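# Lift the bone from the tray onto the table

## Task

Remove the bone from the tray and set it down on the table next to the tray, while the apple, the ball and the root all stay inside the tray.

## Robot and tools

Robot: two arms, left_arm and right_arm. Each ends in a five-finger hand: right_arm has a right hand and left_arm a mirrored left hand. The base of left_arm sits near (-0.019, +0.246, +0.020) m and the base of right_arm near (+0.009, -0.235, +0.023) m in the scene frame. The scene frame has its origin at table height, halfway between the arms. +z is up, +x reaches out over the table, and left_arm is on the +y side. Image sides do not follow the arm names. A fixed post stands behind the arms.

Frames: hand positions, orientations and targets are printed in each arm's own base frame. The fixed cameras and the table use the scene frame. Every motion offset is read along the current Hand target's own axes.

The hand point is a spot 0.05 m in front of the palm and 0.15 m out from the wrist flange. Its +z runs along the straightened fingers, and its +y comes out of the palm. On the right hand +x goes across the palm away from the thumb; on the left hand +x goes toward the thumb. Straight fingertips end 0.06-0.07 m past the point along +z, and the finger centre lines lie 0.06 m behind it along -y. A bracket on the little-finger side of the wrist can strike objects.

The 28-number row is used by both execute_actions and move. All values are plain numbers in [-1, 1], and both arms are always included, left arm first:
- left_arm dx, dy, dz, rx, ry, rz
- left hand: little, ring, middle, index, thumb_bend, thumb_turn, force_limit, speed
- the same 14 numbers for right_arm and the right hand.

The six pose numbers are offsets, not absolute poses. They are measured from that arm's Hand target as it stands when the action or move begins, along that target's axes. A value of 1.0 means 0.6 m of translation or 180 degrees. rx, ry, rz together form one rotation vector. Send six zeros to leave an arm unchanged.

Hand values: for the finger and thumb targets, +1 is open or straight and -1 is curled. For thumb_turn, +1 puts the thumb beside the palm and -1 swings it in front of the palm, facing the fingers. force_limit runs linearly from about 0 N at -1 to 10 N at +1 at the fingertip (15 N for the two thumb motors). speed rises from almost nothing at -1 to full speed at +0.48 and stays there. Close at speed -0.94 or below for a gentle grip.

The hand has no no-change value. To keep a hand as it is, resend the last eight numbers actually carried out for it. If nothing has been sent to it yet, send its hand_measured values followed by hand_force_limit and hand_speed. With the thumb turned in front of the palm, the hand can wrap objects about 0.035-0.065 m thick. A thumb-to-index pinch can hold light items up to about 0.08 m. A motor starts only when its target changes by at least 0.002. To grip harder, raise force_limit and also send a target more closed than hand_measured.

execute_actions(actions, cameras): actions is a list of actions. Each action is a list of up to 15 rows, one per 1/30 s step. If an action has fewer rows, its last row is held to step 15. Every row of an action counts from the same starting pose. An empty actions list returns the state plus all camera images. cameras takes a list of names, ["all"] or [].

move(target, speed, blend, blocking, cameras): drives each hand point in a straight line. target is one 28-number row, or a list of up to 15 rows. Every row counts from the same starting Hand targets, not from the row before it. speed is in m/s, from 0.002 to 4.3 with a default of 0.25; turning is capped at twice that in rad/s. Give one speed number, or one per target. blend is a corner-rounding radius in metres; the default 0 stops at each target. blocking=false returns after about 0.5 s while the motion continues. A move lasts at most 10 s. It does not steer around obstacles or around the other arm. Faster moves lag and overshoot more, and they hit harder.

wait(seconds): lets time pass, 0-3600 s, without new commands. stop(): brakes a running move. zoom_image(camera, region): gives a closer view of a camera's latest image. region is [x0, y0, x1, y1] in pixels, at most 504 by 504. show_instructions(): shows the reference pages. finished_scene(scene): ends the scene and cannot be undone.

Cameras: cam_head_left, cam_head_right and cam_high are 896x504. cam_left_wrist and cam_right_wrist are 672x504 fisheye cameras.

Results: end_effector_position (m) and end_effector_quat_wxyz are in the base frame. Hand target is the last commanded pose after clipping. The hand often rests 1-3 cm short of it, usually low, and at times 5 cm. The next execute_actions call asks for that target again. Joint velocities may read "within noise".

hand_measured, hand_stopped_by and hand_load_n list six motors in row order. hand_stopped_by reads moving, target, force, stalled or fault. hand_load_n is positive when something pushes a finger open; a drop to about 0 signals a lost grip. move results add a "move:" line giving the ending (done, off_target, moving, held, fault) and any limits (paced, held). The controller clips each commanded orientation to within 40 degrees of the current one.

Avoid: dropping the bone even a few millimetres; releasing it while it moves; knocking the apple, ball or root out of the tray; letting anything fall off the table; fast impacts with the table, tray or post; pressing the two hands together; and overloading the fingers. An arm blocked by contact keeps pushing until it is commanded back past its hand point. Long holds or stretched reaches heat the motors. A MOTOR HOT line warns of this, and an OVER-TEMPERATURE FAULT drops the arm. Objects may occasionally get nudged by outside pushes.

Each tool is called after "Call:" by a JSON object that holds its "api" and its "payload", one argument or row to a line.

Reference images:

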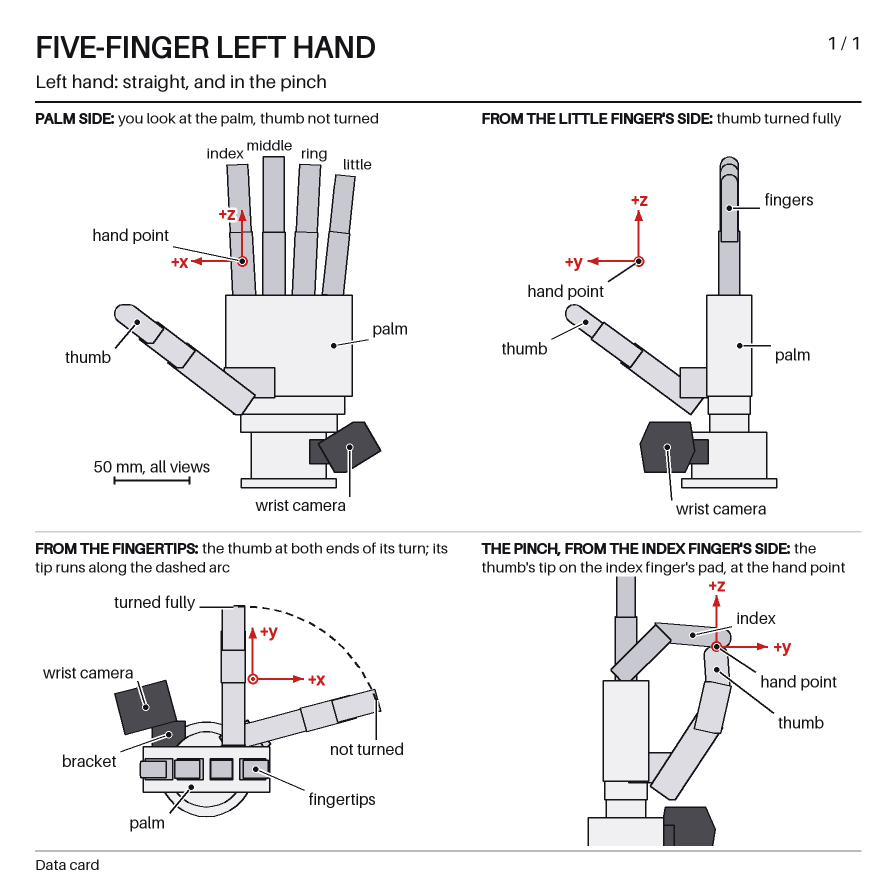

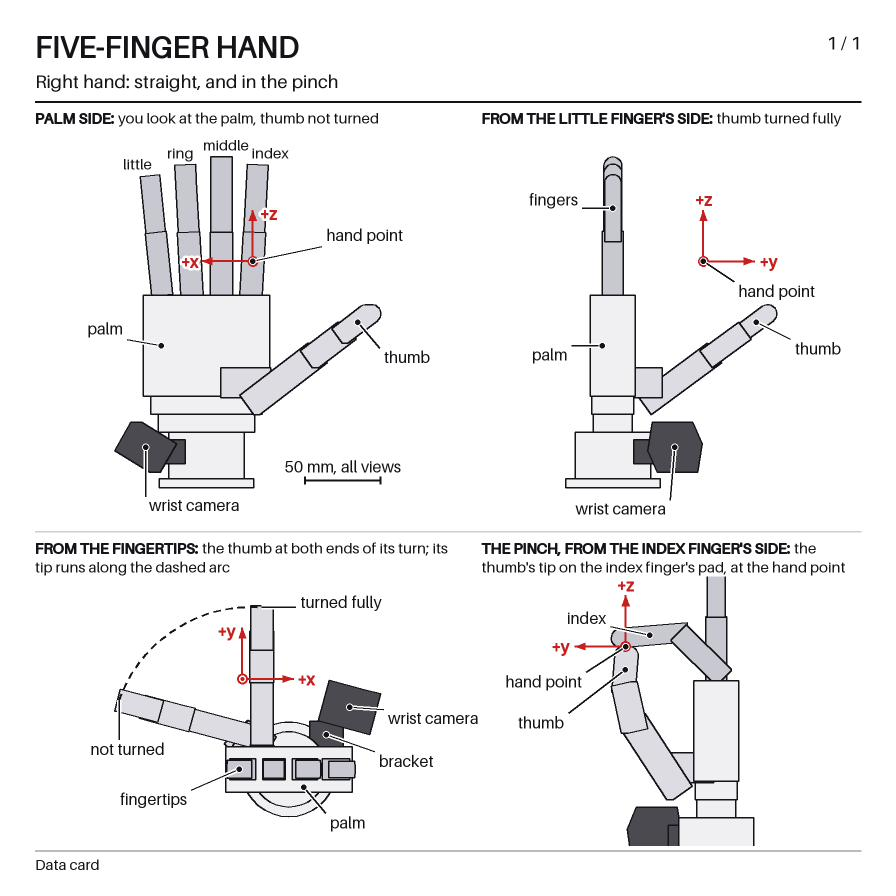

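## Session

Call:
{"api": "execute_actions", "payload": {
  "actions": []
}}

Scene clock: 0.00 s.
left_arm: end_effector_position=(+0.4492, +0.0020, +0.0821) hand_measured=(+1.000, +1.000, +1.000, +1.000, +1.000, +1.000) hand_load_n=(+0.0, +0.0, +0.0, +0.0, +0.0, +0.0) hand_stopped_by=(target, target, target, target, target, target) hand_force_limit=0.00 hand_speed=-0.80 end_effector_quat_wxyz=(+0.190, -0.525, +0.827, -0.072) | right_arm: end_effector_position=(+0.3820, -0.1752, +0.1494) hand_measured=(+1.000, +1.000, +1.000, +1.000, +1.000, +1.000) hand_load_n=(+0.0, +0.0, +0.0, +0.0, +0.0, +0.0) hand_stopped_by=(target, target, target, target, target, target) hand_force_limit=0.00 hand_speed=-0.80 end_effector_quat_wxyz=(+0.175, +0.400, +0.900, -0.002)
Joint positions: left_arm=[-0.028 1.492 1.064 -0.744 -0.091 0.431] | right_arm=[-0.57 1.123 0.809 -0.908 -0.049 1.846]
Joint velocities: within noise
Joint torques (N m): no reading
Heat: left arm: hottest wrist roll 34 °C; right arm: hottest elbow 34 °C.
Hand target: left_arm +0.4563, +0.0018, +0.0861; +0.195, -0.524, +0.826, -0.075 | right_arm +0.3886, -0.1795, +0.1598; +0.186, +0.399, +0.898, -0.003

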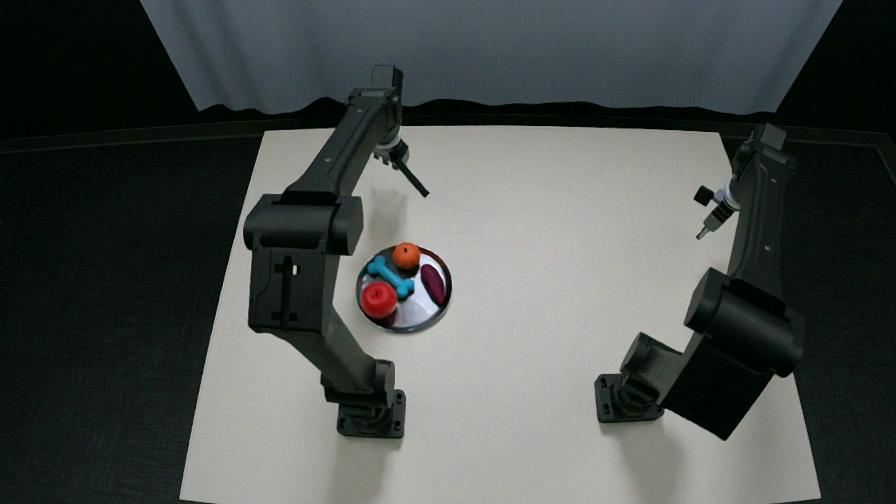

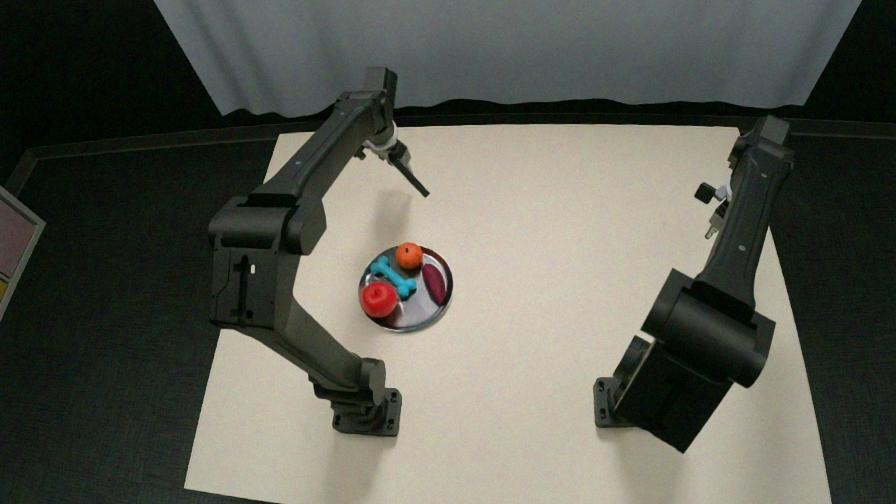

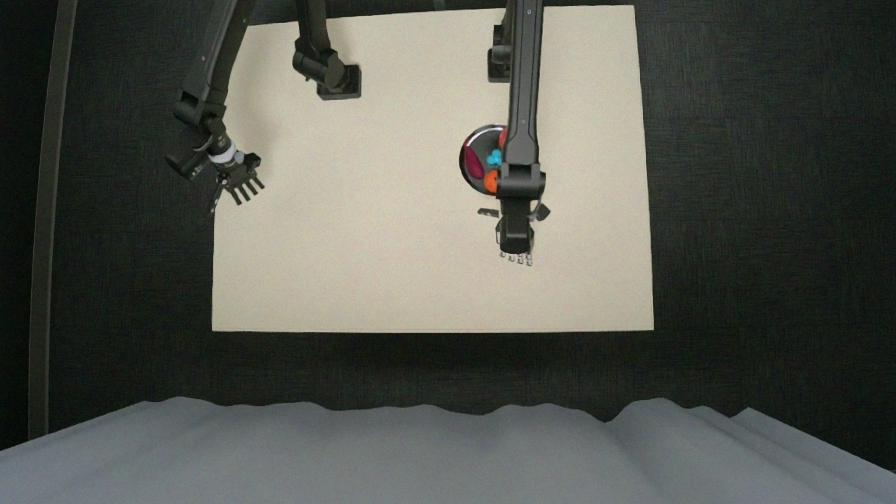

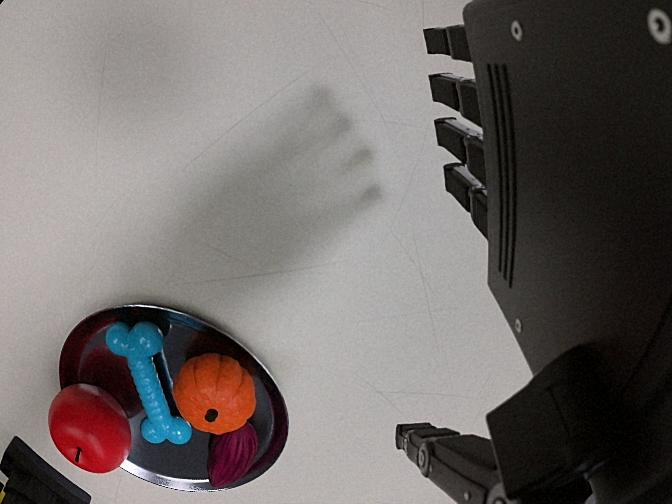

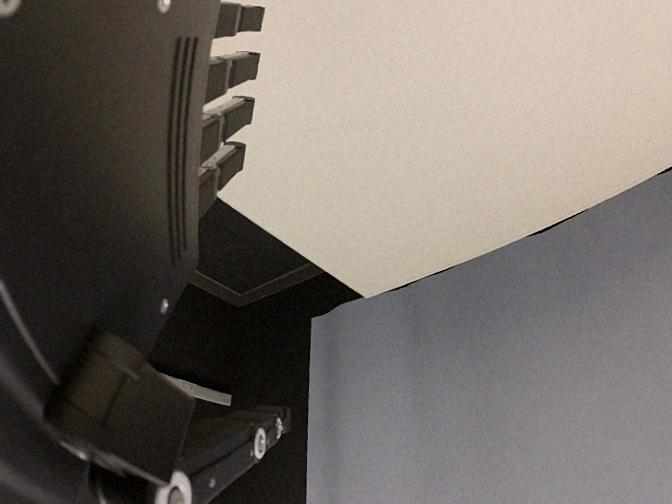

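Call:
{"api": "zoom_image", "payload": {
  "camera": "cam_head_left",
  "region": [340, 230, 470, 340]
}}

Call:
{"api": "zoom_image", "payload": {
  "camera": "cam_head_right",
  "region": [340, 230, 470, 340]
}}

Call:
{"api": "zoom_image", "payload": {
  "camera": "cam_left_wrist",
  "region": [20, 280, 320, 504]
}}

Scaled by 3.877 from the camera's image (finer frame: 1280x720).

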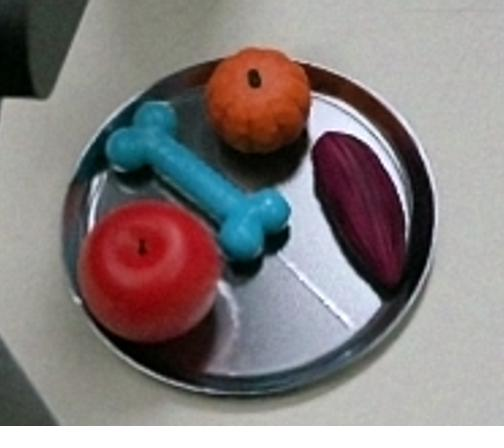

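Scaled by 3.877 from the camera's image (finer frame: 1280x720).

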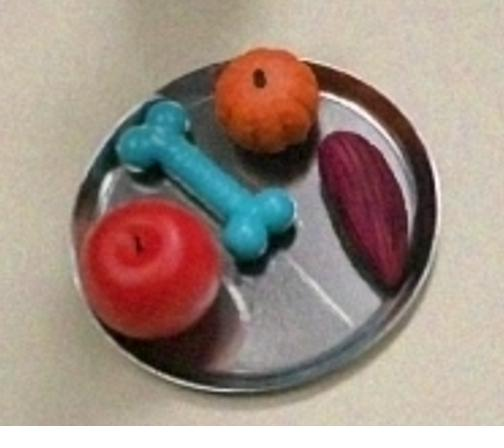

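Scaled by 1.680 from the camera's image (finer frame: 960x720).

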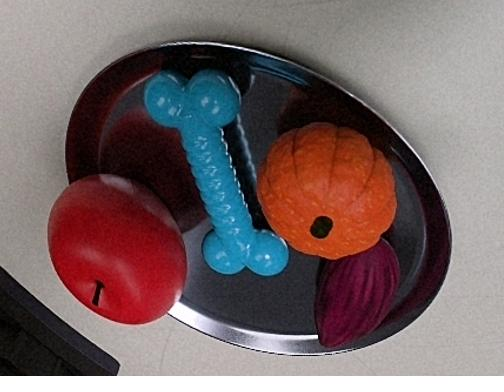

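Call:
{"api": "move", "payload": {
  "target": [
    [-0.0325,-0.0438,-0.1218,0,0,0,-1,-1,0.5,0.5,1,-1,0,0,0,0,0,0,0,0,1,1,1,1,1,1,0,-0.8],
    [0.0282,0.1237,-0.1983,0.1778,0.12,0.0334,-1,-1,0.5,0.5,1,-1,0,0,0,0,0,0,0,0,1,1,1,1,1,1,0,-0.8]
  ],
  "speed": 0.15,
  "cameras": ["all"]
}}

Scene clock: 152.50 s.
left_arm: end_effector_position=(+0.3436, +0.0052, +0.1662) hand_measured=(-1.000, -1.000, +0.500, +0.500, +1.000, -1.000) hand_load_n=(+0.0, +0.0, +0.0, +0.0, +0.0, +0.0) hand_stopped_by=(target, target, target, target, target, target) hand_force_limit=0.00 hand_speed=0.00 end_effector_quat_wxyz=(+0.175, -0.382, +0.821, -0.386) | right_arm: end_effector_position=(+0.3820, -0.1752, +0.1494) hand_measured=(+1.000, +1.000, +1.000, +1.000, +1.000, +1.000) hand_load_n=(+0.0, +0.0, +0.0, +0.0, +0.0, +0.0) hand_stopped_by=(target, target, target, target, target, target) hand_force_limit=0.00 hand_speed=-0.80 end_effector_quat_wxyz=(+0.175, +0.400, +0.900, -0.002)
Joint positions: left_arm=[0.348 1.041 0.8 -0.797 0.732 0.84] | right_arm=[-0.57 1.123 0.809 -0.908 -0.049 1.846]
Joint torques (N m): left_arm=[0.79 -8.59 7.8 0.34 0.59 0.12] | right_arm=[1.03 -2.2 9.94 1.06 -0.1 -0.08]
Heat: left arm: hottest elbow 37 °C; right arm: hottest elbow 52 °C.
Hand target: left_arm +0.3402, +0.0097, +0.1662; +0.179, -0.384, +0.821, -0.384 | right_arm +0.3886, -0.1795, +0.1598; +0.186, +0.399, +0.898, -0.003
Off the commanded pose: left_arm 0.006 m, 1 deg | right_arm 0.013 m, 1 deg.
move: done
cam_left_wrist: T_world_to_cam=[[0.34297, -0.60652, 0.71729, -0.2293], [-0.93306, -0.3082, 0.18553, 0.29217], [0.10854, -0.7329, -0.67162, 0.19764]] pos_world=[0.3298, 0.09582, 0.24301]

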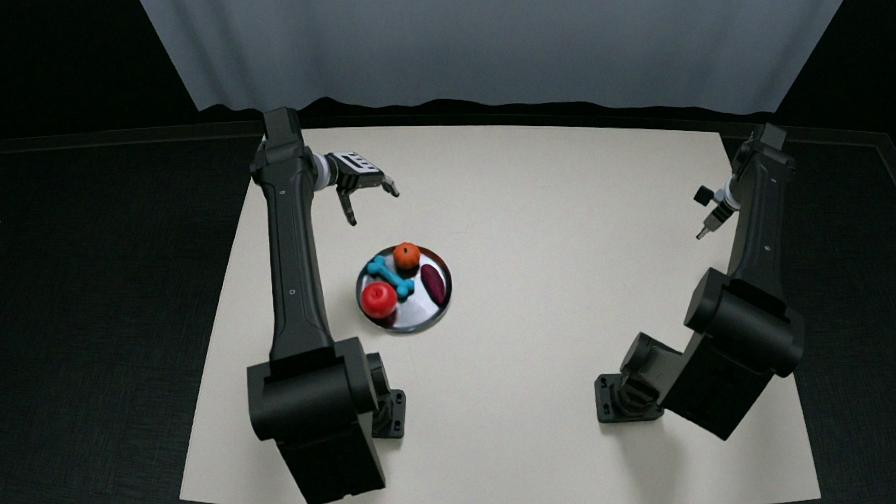

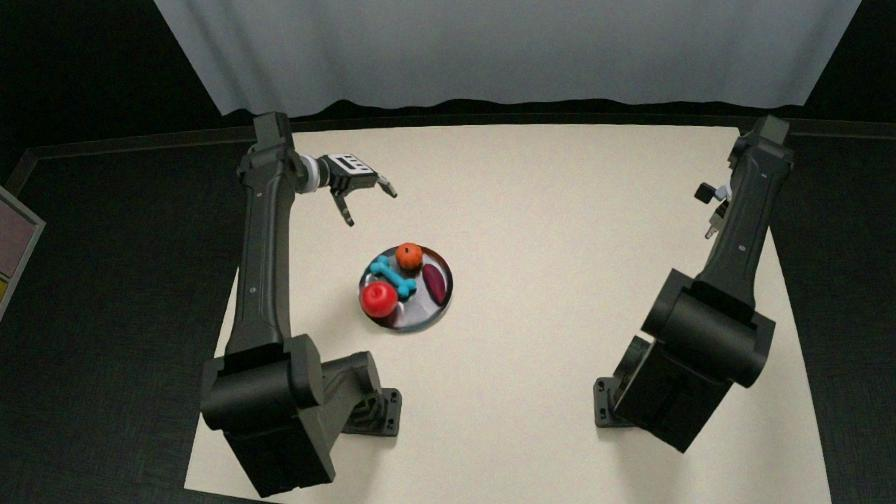

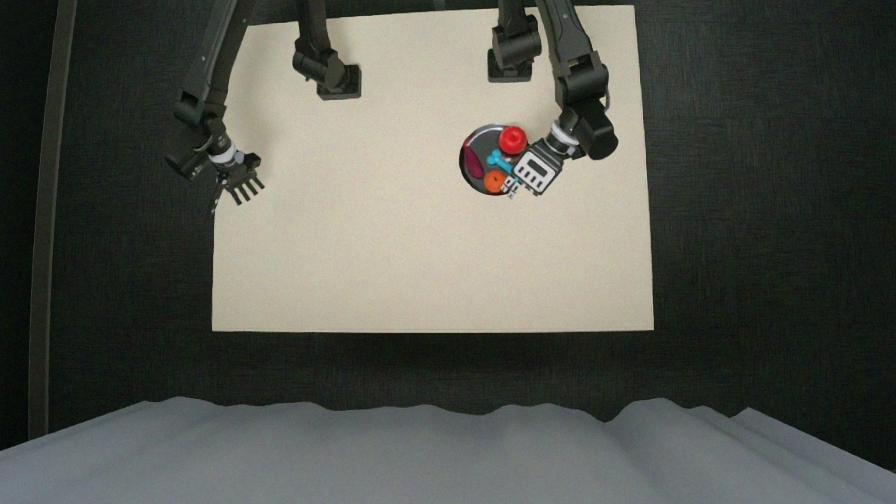

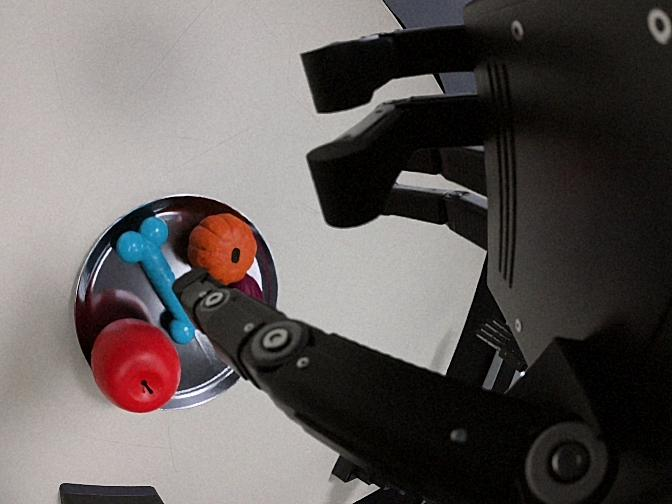

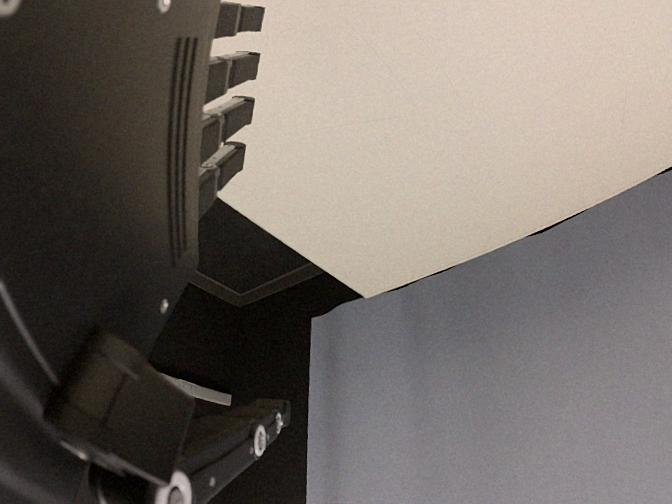

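Call:
{"api": "zoom_image", "payload": {
  "camera": "cam_left_wrist",
  "region": [50, 170, 330, 420]
}}

Call:
{"api": "zoom_image", "payload": {
  "camera": "cam_high",
  "region": [440, 100, 640, 220]
}}

Call:
{"api": "zoom_image", "payload": {
  "camera": "cam_head_right",
  "region": [340, 140, 470, 340]
}}

Scaled by 1.800 from the camera's image (finer frame: 960x720).

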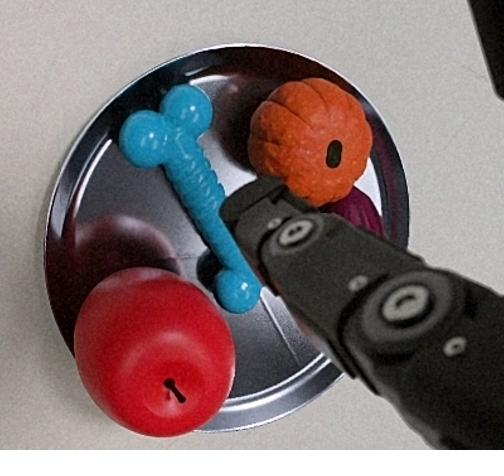

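Scaled by 2.520 from the camera's image (finer frame: 1280x720).

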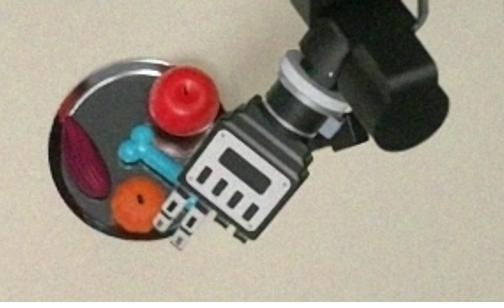

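Scaled by 2.520 from the camera's image (finer frame: 1280x720).

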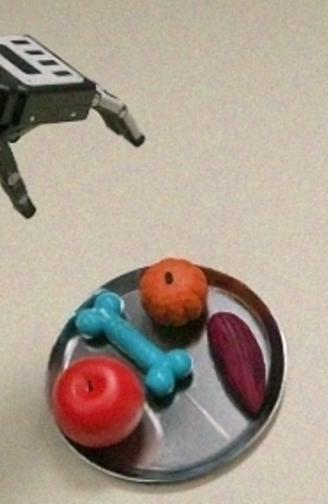

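Call:
{"api": "move", "payload": {
  "target": [0.0437,0.1482,0.0722,0,0,0,-1,-1,0.5,0.5,1,-1,0,0,0,0,0,0,0,0,1,1,1,1,1,1,0,-0.8],
  "speed": 0.12,
  "cameras": ["all"]
}}

Call:
{"api": "zoom_image", "payload": {
  "camera": "cam_left_wrist",
  "region": [50, 170, 370, 450]
}}

Call:
{"api": "zoom_image", "payload": {
  "camera": "cam_head_right",
  "region": [310, 180, 470, 340]
}}

Call:
{"api": "zoom_image", "payload": {
  "camera": "cam_head_left",
  "region": [310, 180, 470, 340]
}}

Scene clock: 188.93 s.
left_arm: end_effector_position=(+0.3042, -0.0007, +0.0738) hand_measured=(-1.000, -1.000, +0.500, +0.500, +1.000, -1.000) hand_load_n=(+0.0, +0.0, +0.0, +0.0, +0.0, +0.5) hand_stopped_by=(target, target, target, target, target, target) hand_force_limit=0.00 hand_speed=0.00 end_effector_quat_wxyz=(+0.174, -0.382, +0.822, -0.386) | right_arm: end_effector_position=(+0.3820, -0.1752, +0.1494) hand_measured=(+1.000, +1.000, +1.000, +1.000, +1.000, +1.000) hand_load_n=(+0.0, +0.0, +0.0, +0.0, +0.0, +0.0) hand_stopped_by=(target, target, target, target, target, target) hand_force_limit=0.00 hand_speed=-0.80 end_effector_quat_wxyz=(+0.175, +0.400, +0.900, -0.002)
Joint positions: left_arm=[0.378 1.037 0.54 -0.569 0.747 0.877] | right_arm=[-0.57 1.123 0.809 -0.908 -0.049 1.846]
Joint torques (N m): left_arm=[1.08 -5.19 6.98 1.16 0.56 0.13] | right_arm=[1.14 -2.2 9.94 1.05 -0.09 -0.08]
Heat: left arm: hottest elbow 37 °C; right arm: hottest elbow 53 °C.
Hand target: left_arm +0.3050, +0.0047, +0.0703; +0.179, -0.384, +0.820, -0.384 | right_arm +0.3886, -0.1795, +0.1598; +0.186, +0.399, +0.898, -0.003
Off the commanded pose: left_arm 0.006 m, 1 deg | right_arm 0.013 m, 1 deg.
move: done
cam_left_wrist: T_world_to_cam=[[0.3442, -0.60627, 0.71691, -0.15342], [-0.93283, -0.30752, 0.18779, 0.27048], [0.10661, -0.73339, -0.67139, 0.13616]] pos_world=[0.29061, 0.09002, 0.15061]

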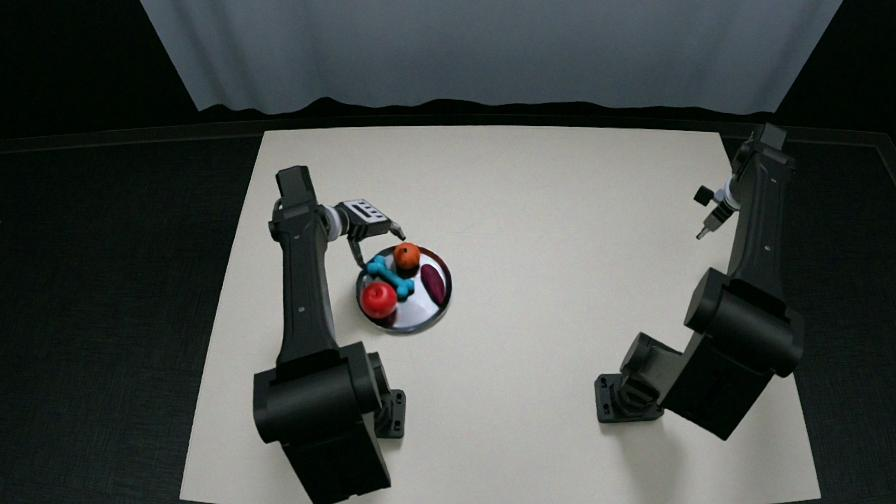

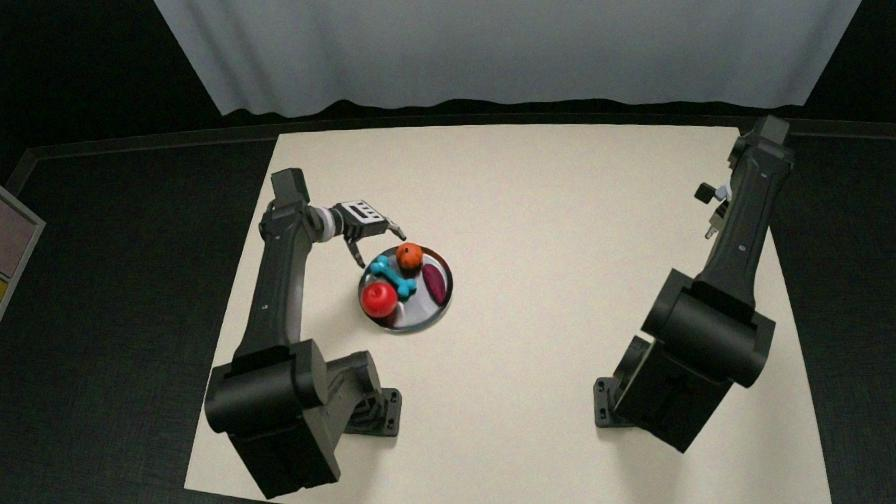

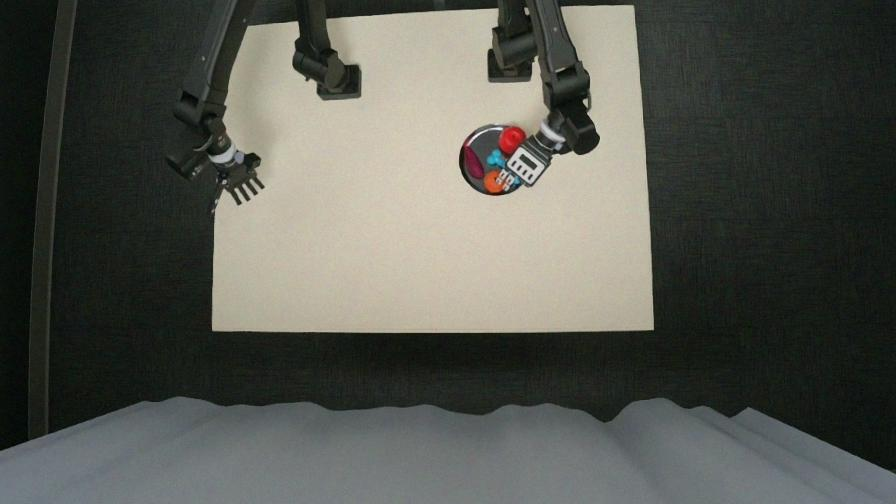

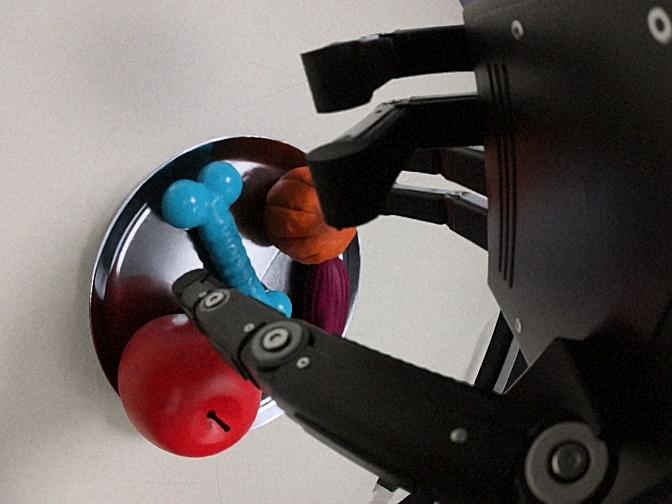

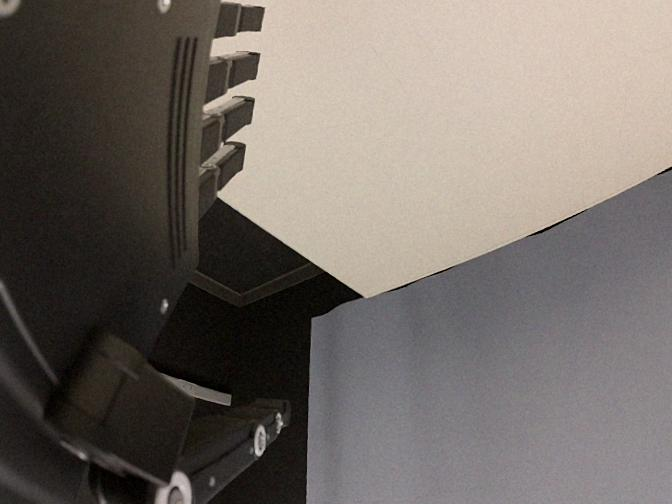

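Scaled by 1.575 from the camera's image (finer frame: 960x720).

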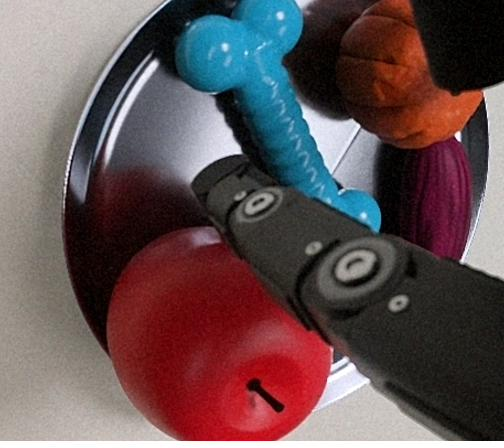

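Scaled by 3.150 from the camera's image (finer frame: 1280x720).

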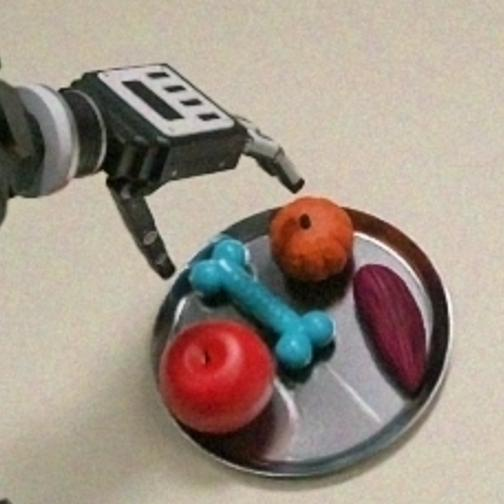

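Scaled by 3.150 from the camera's image (finer frame: 1280x720).

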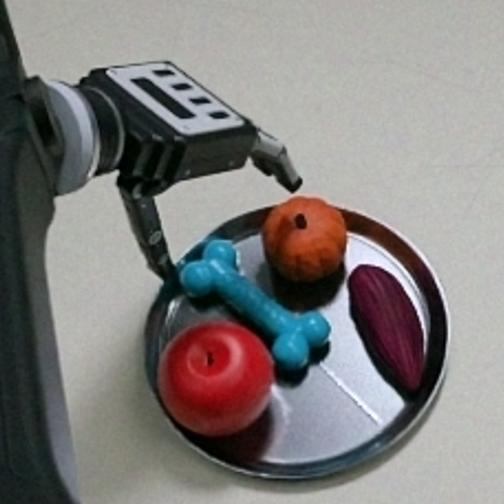

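Call:
{"api": "move", "payload": {
  "target": [-0.0153,0.0328,0.0335,0,0,0,-1,-1,0.5,0.5,1,-1,0,0,0,0,0,0,0,0,1,1,1,1,1,1,0,-0.8],
  "speed": 0.08,
  "cameras": ["all"]
}}

Call:
{"api": "zoom_image", "payload": {
  "camera": "cam_left_wrist",
  "region": [50, 100, 370, 380]
}}

Call:
{"api": "zoom_image", "payload": {
  "camera": "cam_head_right",
  "region": [340, 220, 460, 340]
}}

Call:
{"api": "zoom_image", "payload": {
  "camera": "cam_head_left",
  "region": [340, 220, 460, 340]
}}

Call:
{"api": "zoom_image", "payload": {
  "camera": "cam_high",
  "region": [450, 110, 570, 210]
}}

Scene clock: 235.47 s.
left_arm: end_effector_position=(+0.3127, +0.0048, +0.0473) hand_measured=(-1.000, -1.000, +0.500, +0.500, +1.000, -1.000) hand_load_n=(+0.0, +0.0, +0.0, +0.0, +0.5, +0.0) hand_stopped_by=(target, target, target, target, target, target) hand_force_limit=0.00 hand_speed=0.00 end_effector_quat_wxyz=(+0.177, -0.381, +0.821, -0.386) | right_arm: end_effector_position=(+0.3820, -0.1752, +0.1494) hand_measured=(+1.000, +1.000, +1.000, +1.000, +1.000, +1.000) hand_load_n=(+0.0, +0.0, +0.0, +0.0, +0.0, +0.0) hand_stopped_by=(target, target, target, target, target, target) hand_force_limit=0.00 hand_speed=-0.80 end_effector_quat_wxyz=(+0.175, +0.400, +0.900, -0.002)
Joint positions: left_arm=[0.386 1.124 0.513 -0.455 0.751 0.885] | right_arm=[-0.57 1.123 0.809 -0.908 -0.049 1.846]
Joint torques (N m): left_arm=[0.67 -5.66 6.78 1.1 0.53 0.1] | right_arm=[1.03 -2.2 9.95 1.05 -0.1 -0.07]
Heat: left arm: hottest elbow 37 °C; right arm: hottest elbow 54 °C.
Hand target: left_arm +0.3129, +0.0098, +0.0422; +0.178, -0.384, +0.820, -0.384 | right_arm +0.3886, -0.1795, +0.1598; +0.186, +0.399, +0.898, -0.003
Off the commanded pose: left_arm 0.007 m, 0 deg | right_arm 0.013 m, 1 deg.
move: done
cam_left_wrist: T_world_to_cam=[[0.3409, -0.6071, 0.71779, -0.13298], [-0.93356, -0.30851, 0.18244, 0.28564], [0.11068, -0.7323, -0.67193, 0.12021]] pos_world=[0.29869, 0.09542, 0.12411]

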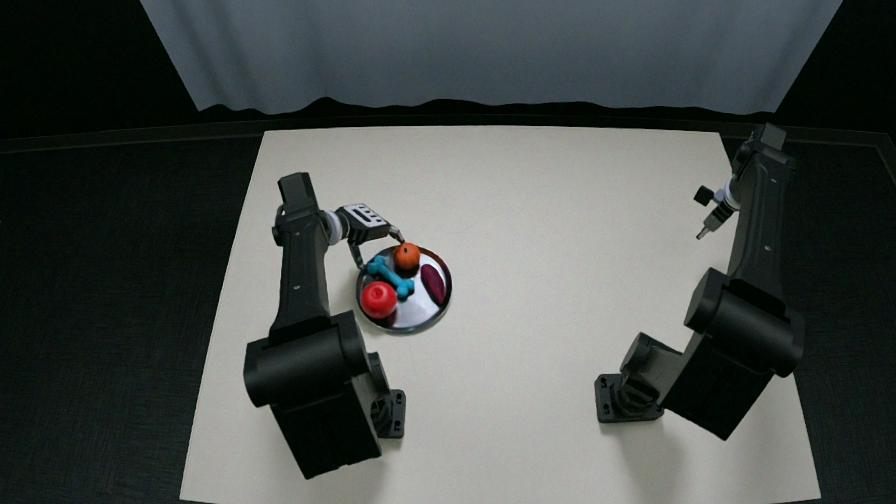

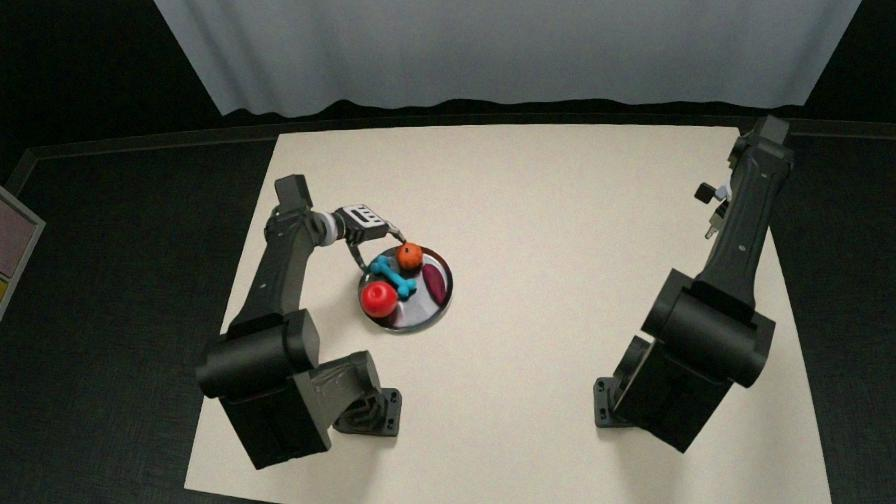

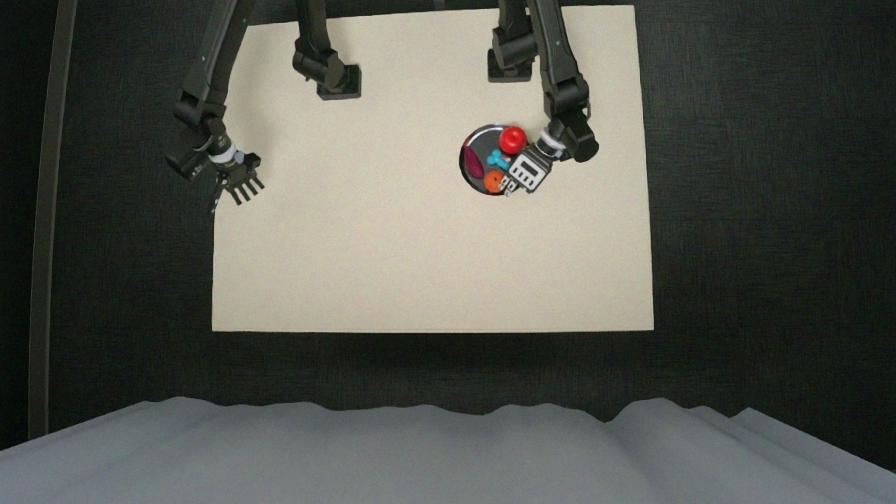

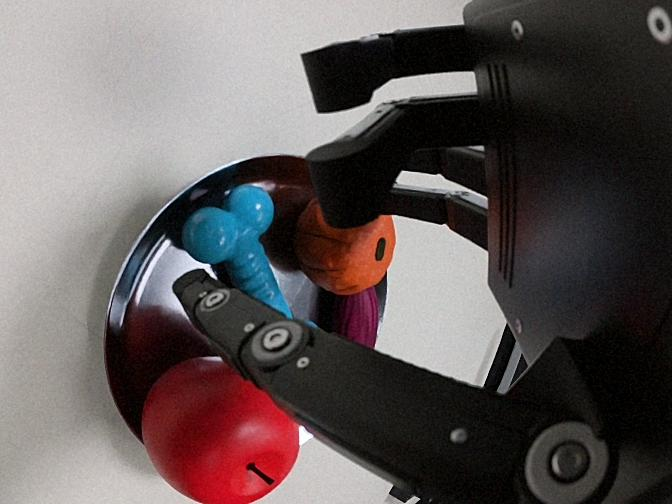

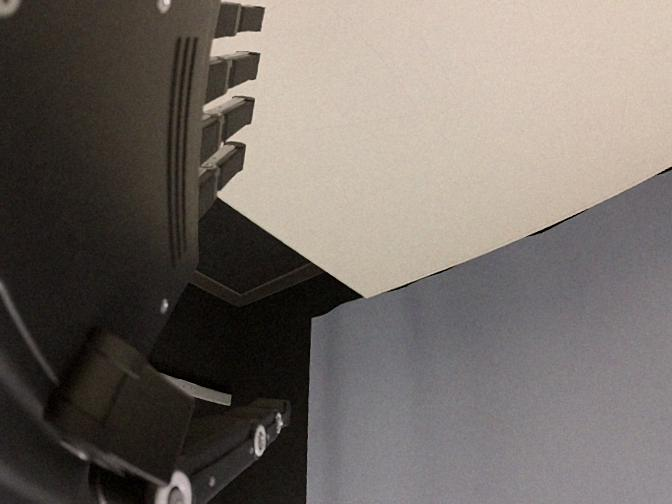

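Scaled by 1.575 from the camera's image (finer frame: 960x720).

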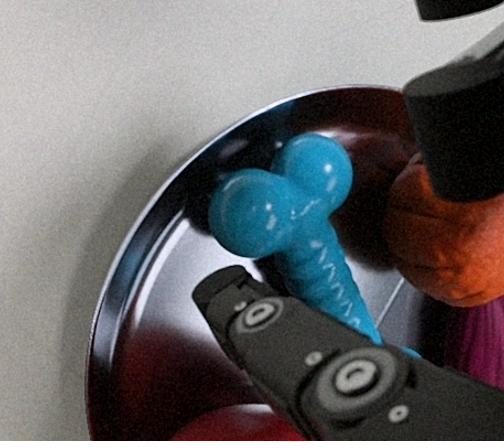

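Scaled by 4.200 from the camera's image (finer frame: 1280x720).

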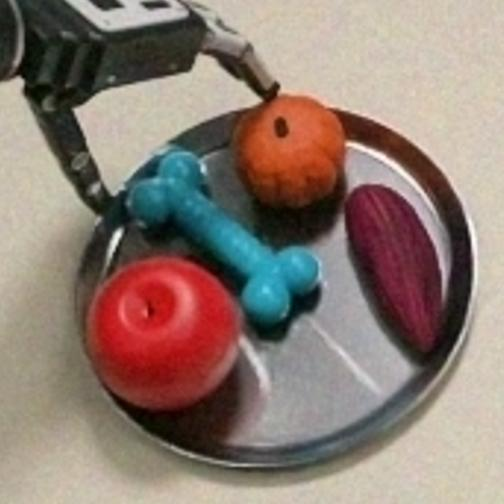

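Scaled by 4.200 from the camera's image (finer frame: 1280x720).

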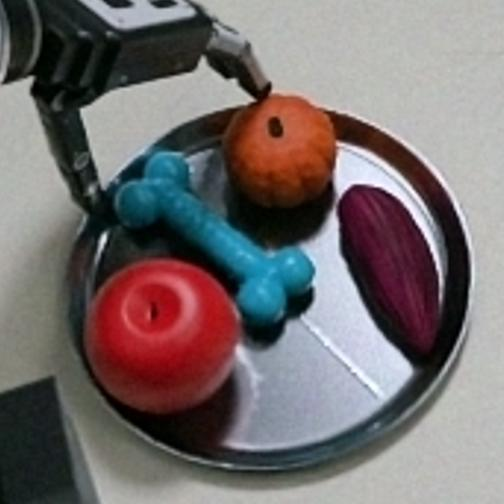

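Scaled by 4.200 from the camera's image (finer frame: 1280x720).

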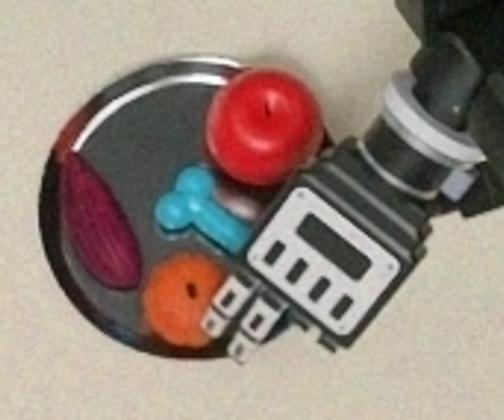

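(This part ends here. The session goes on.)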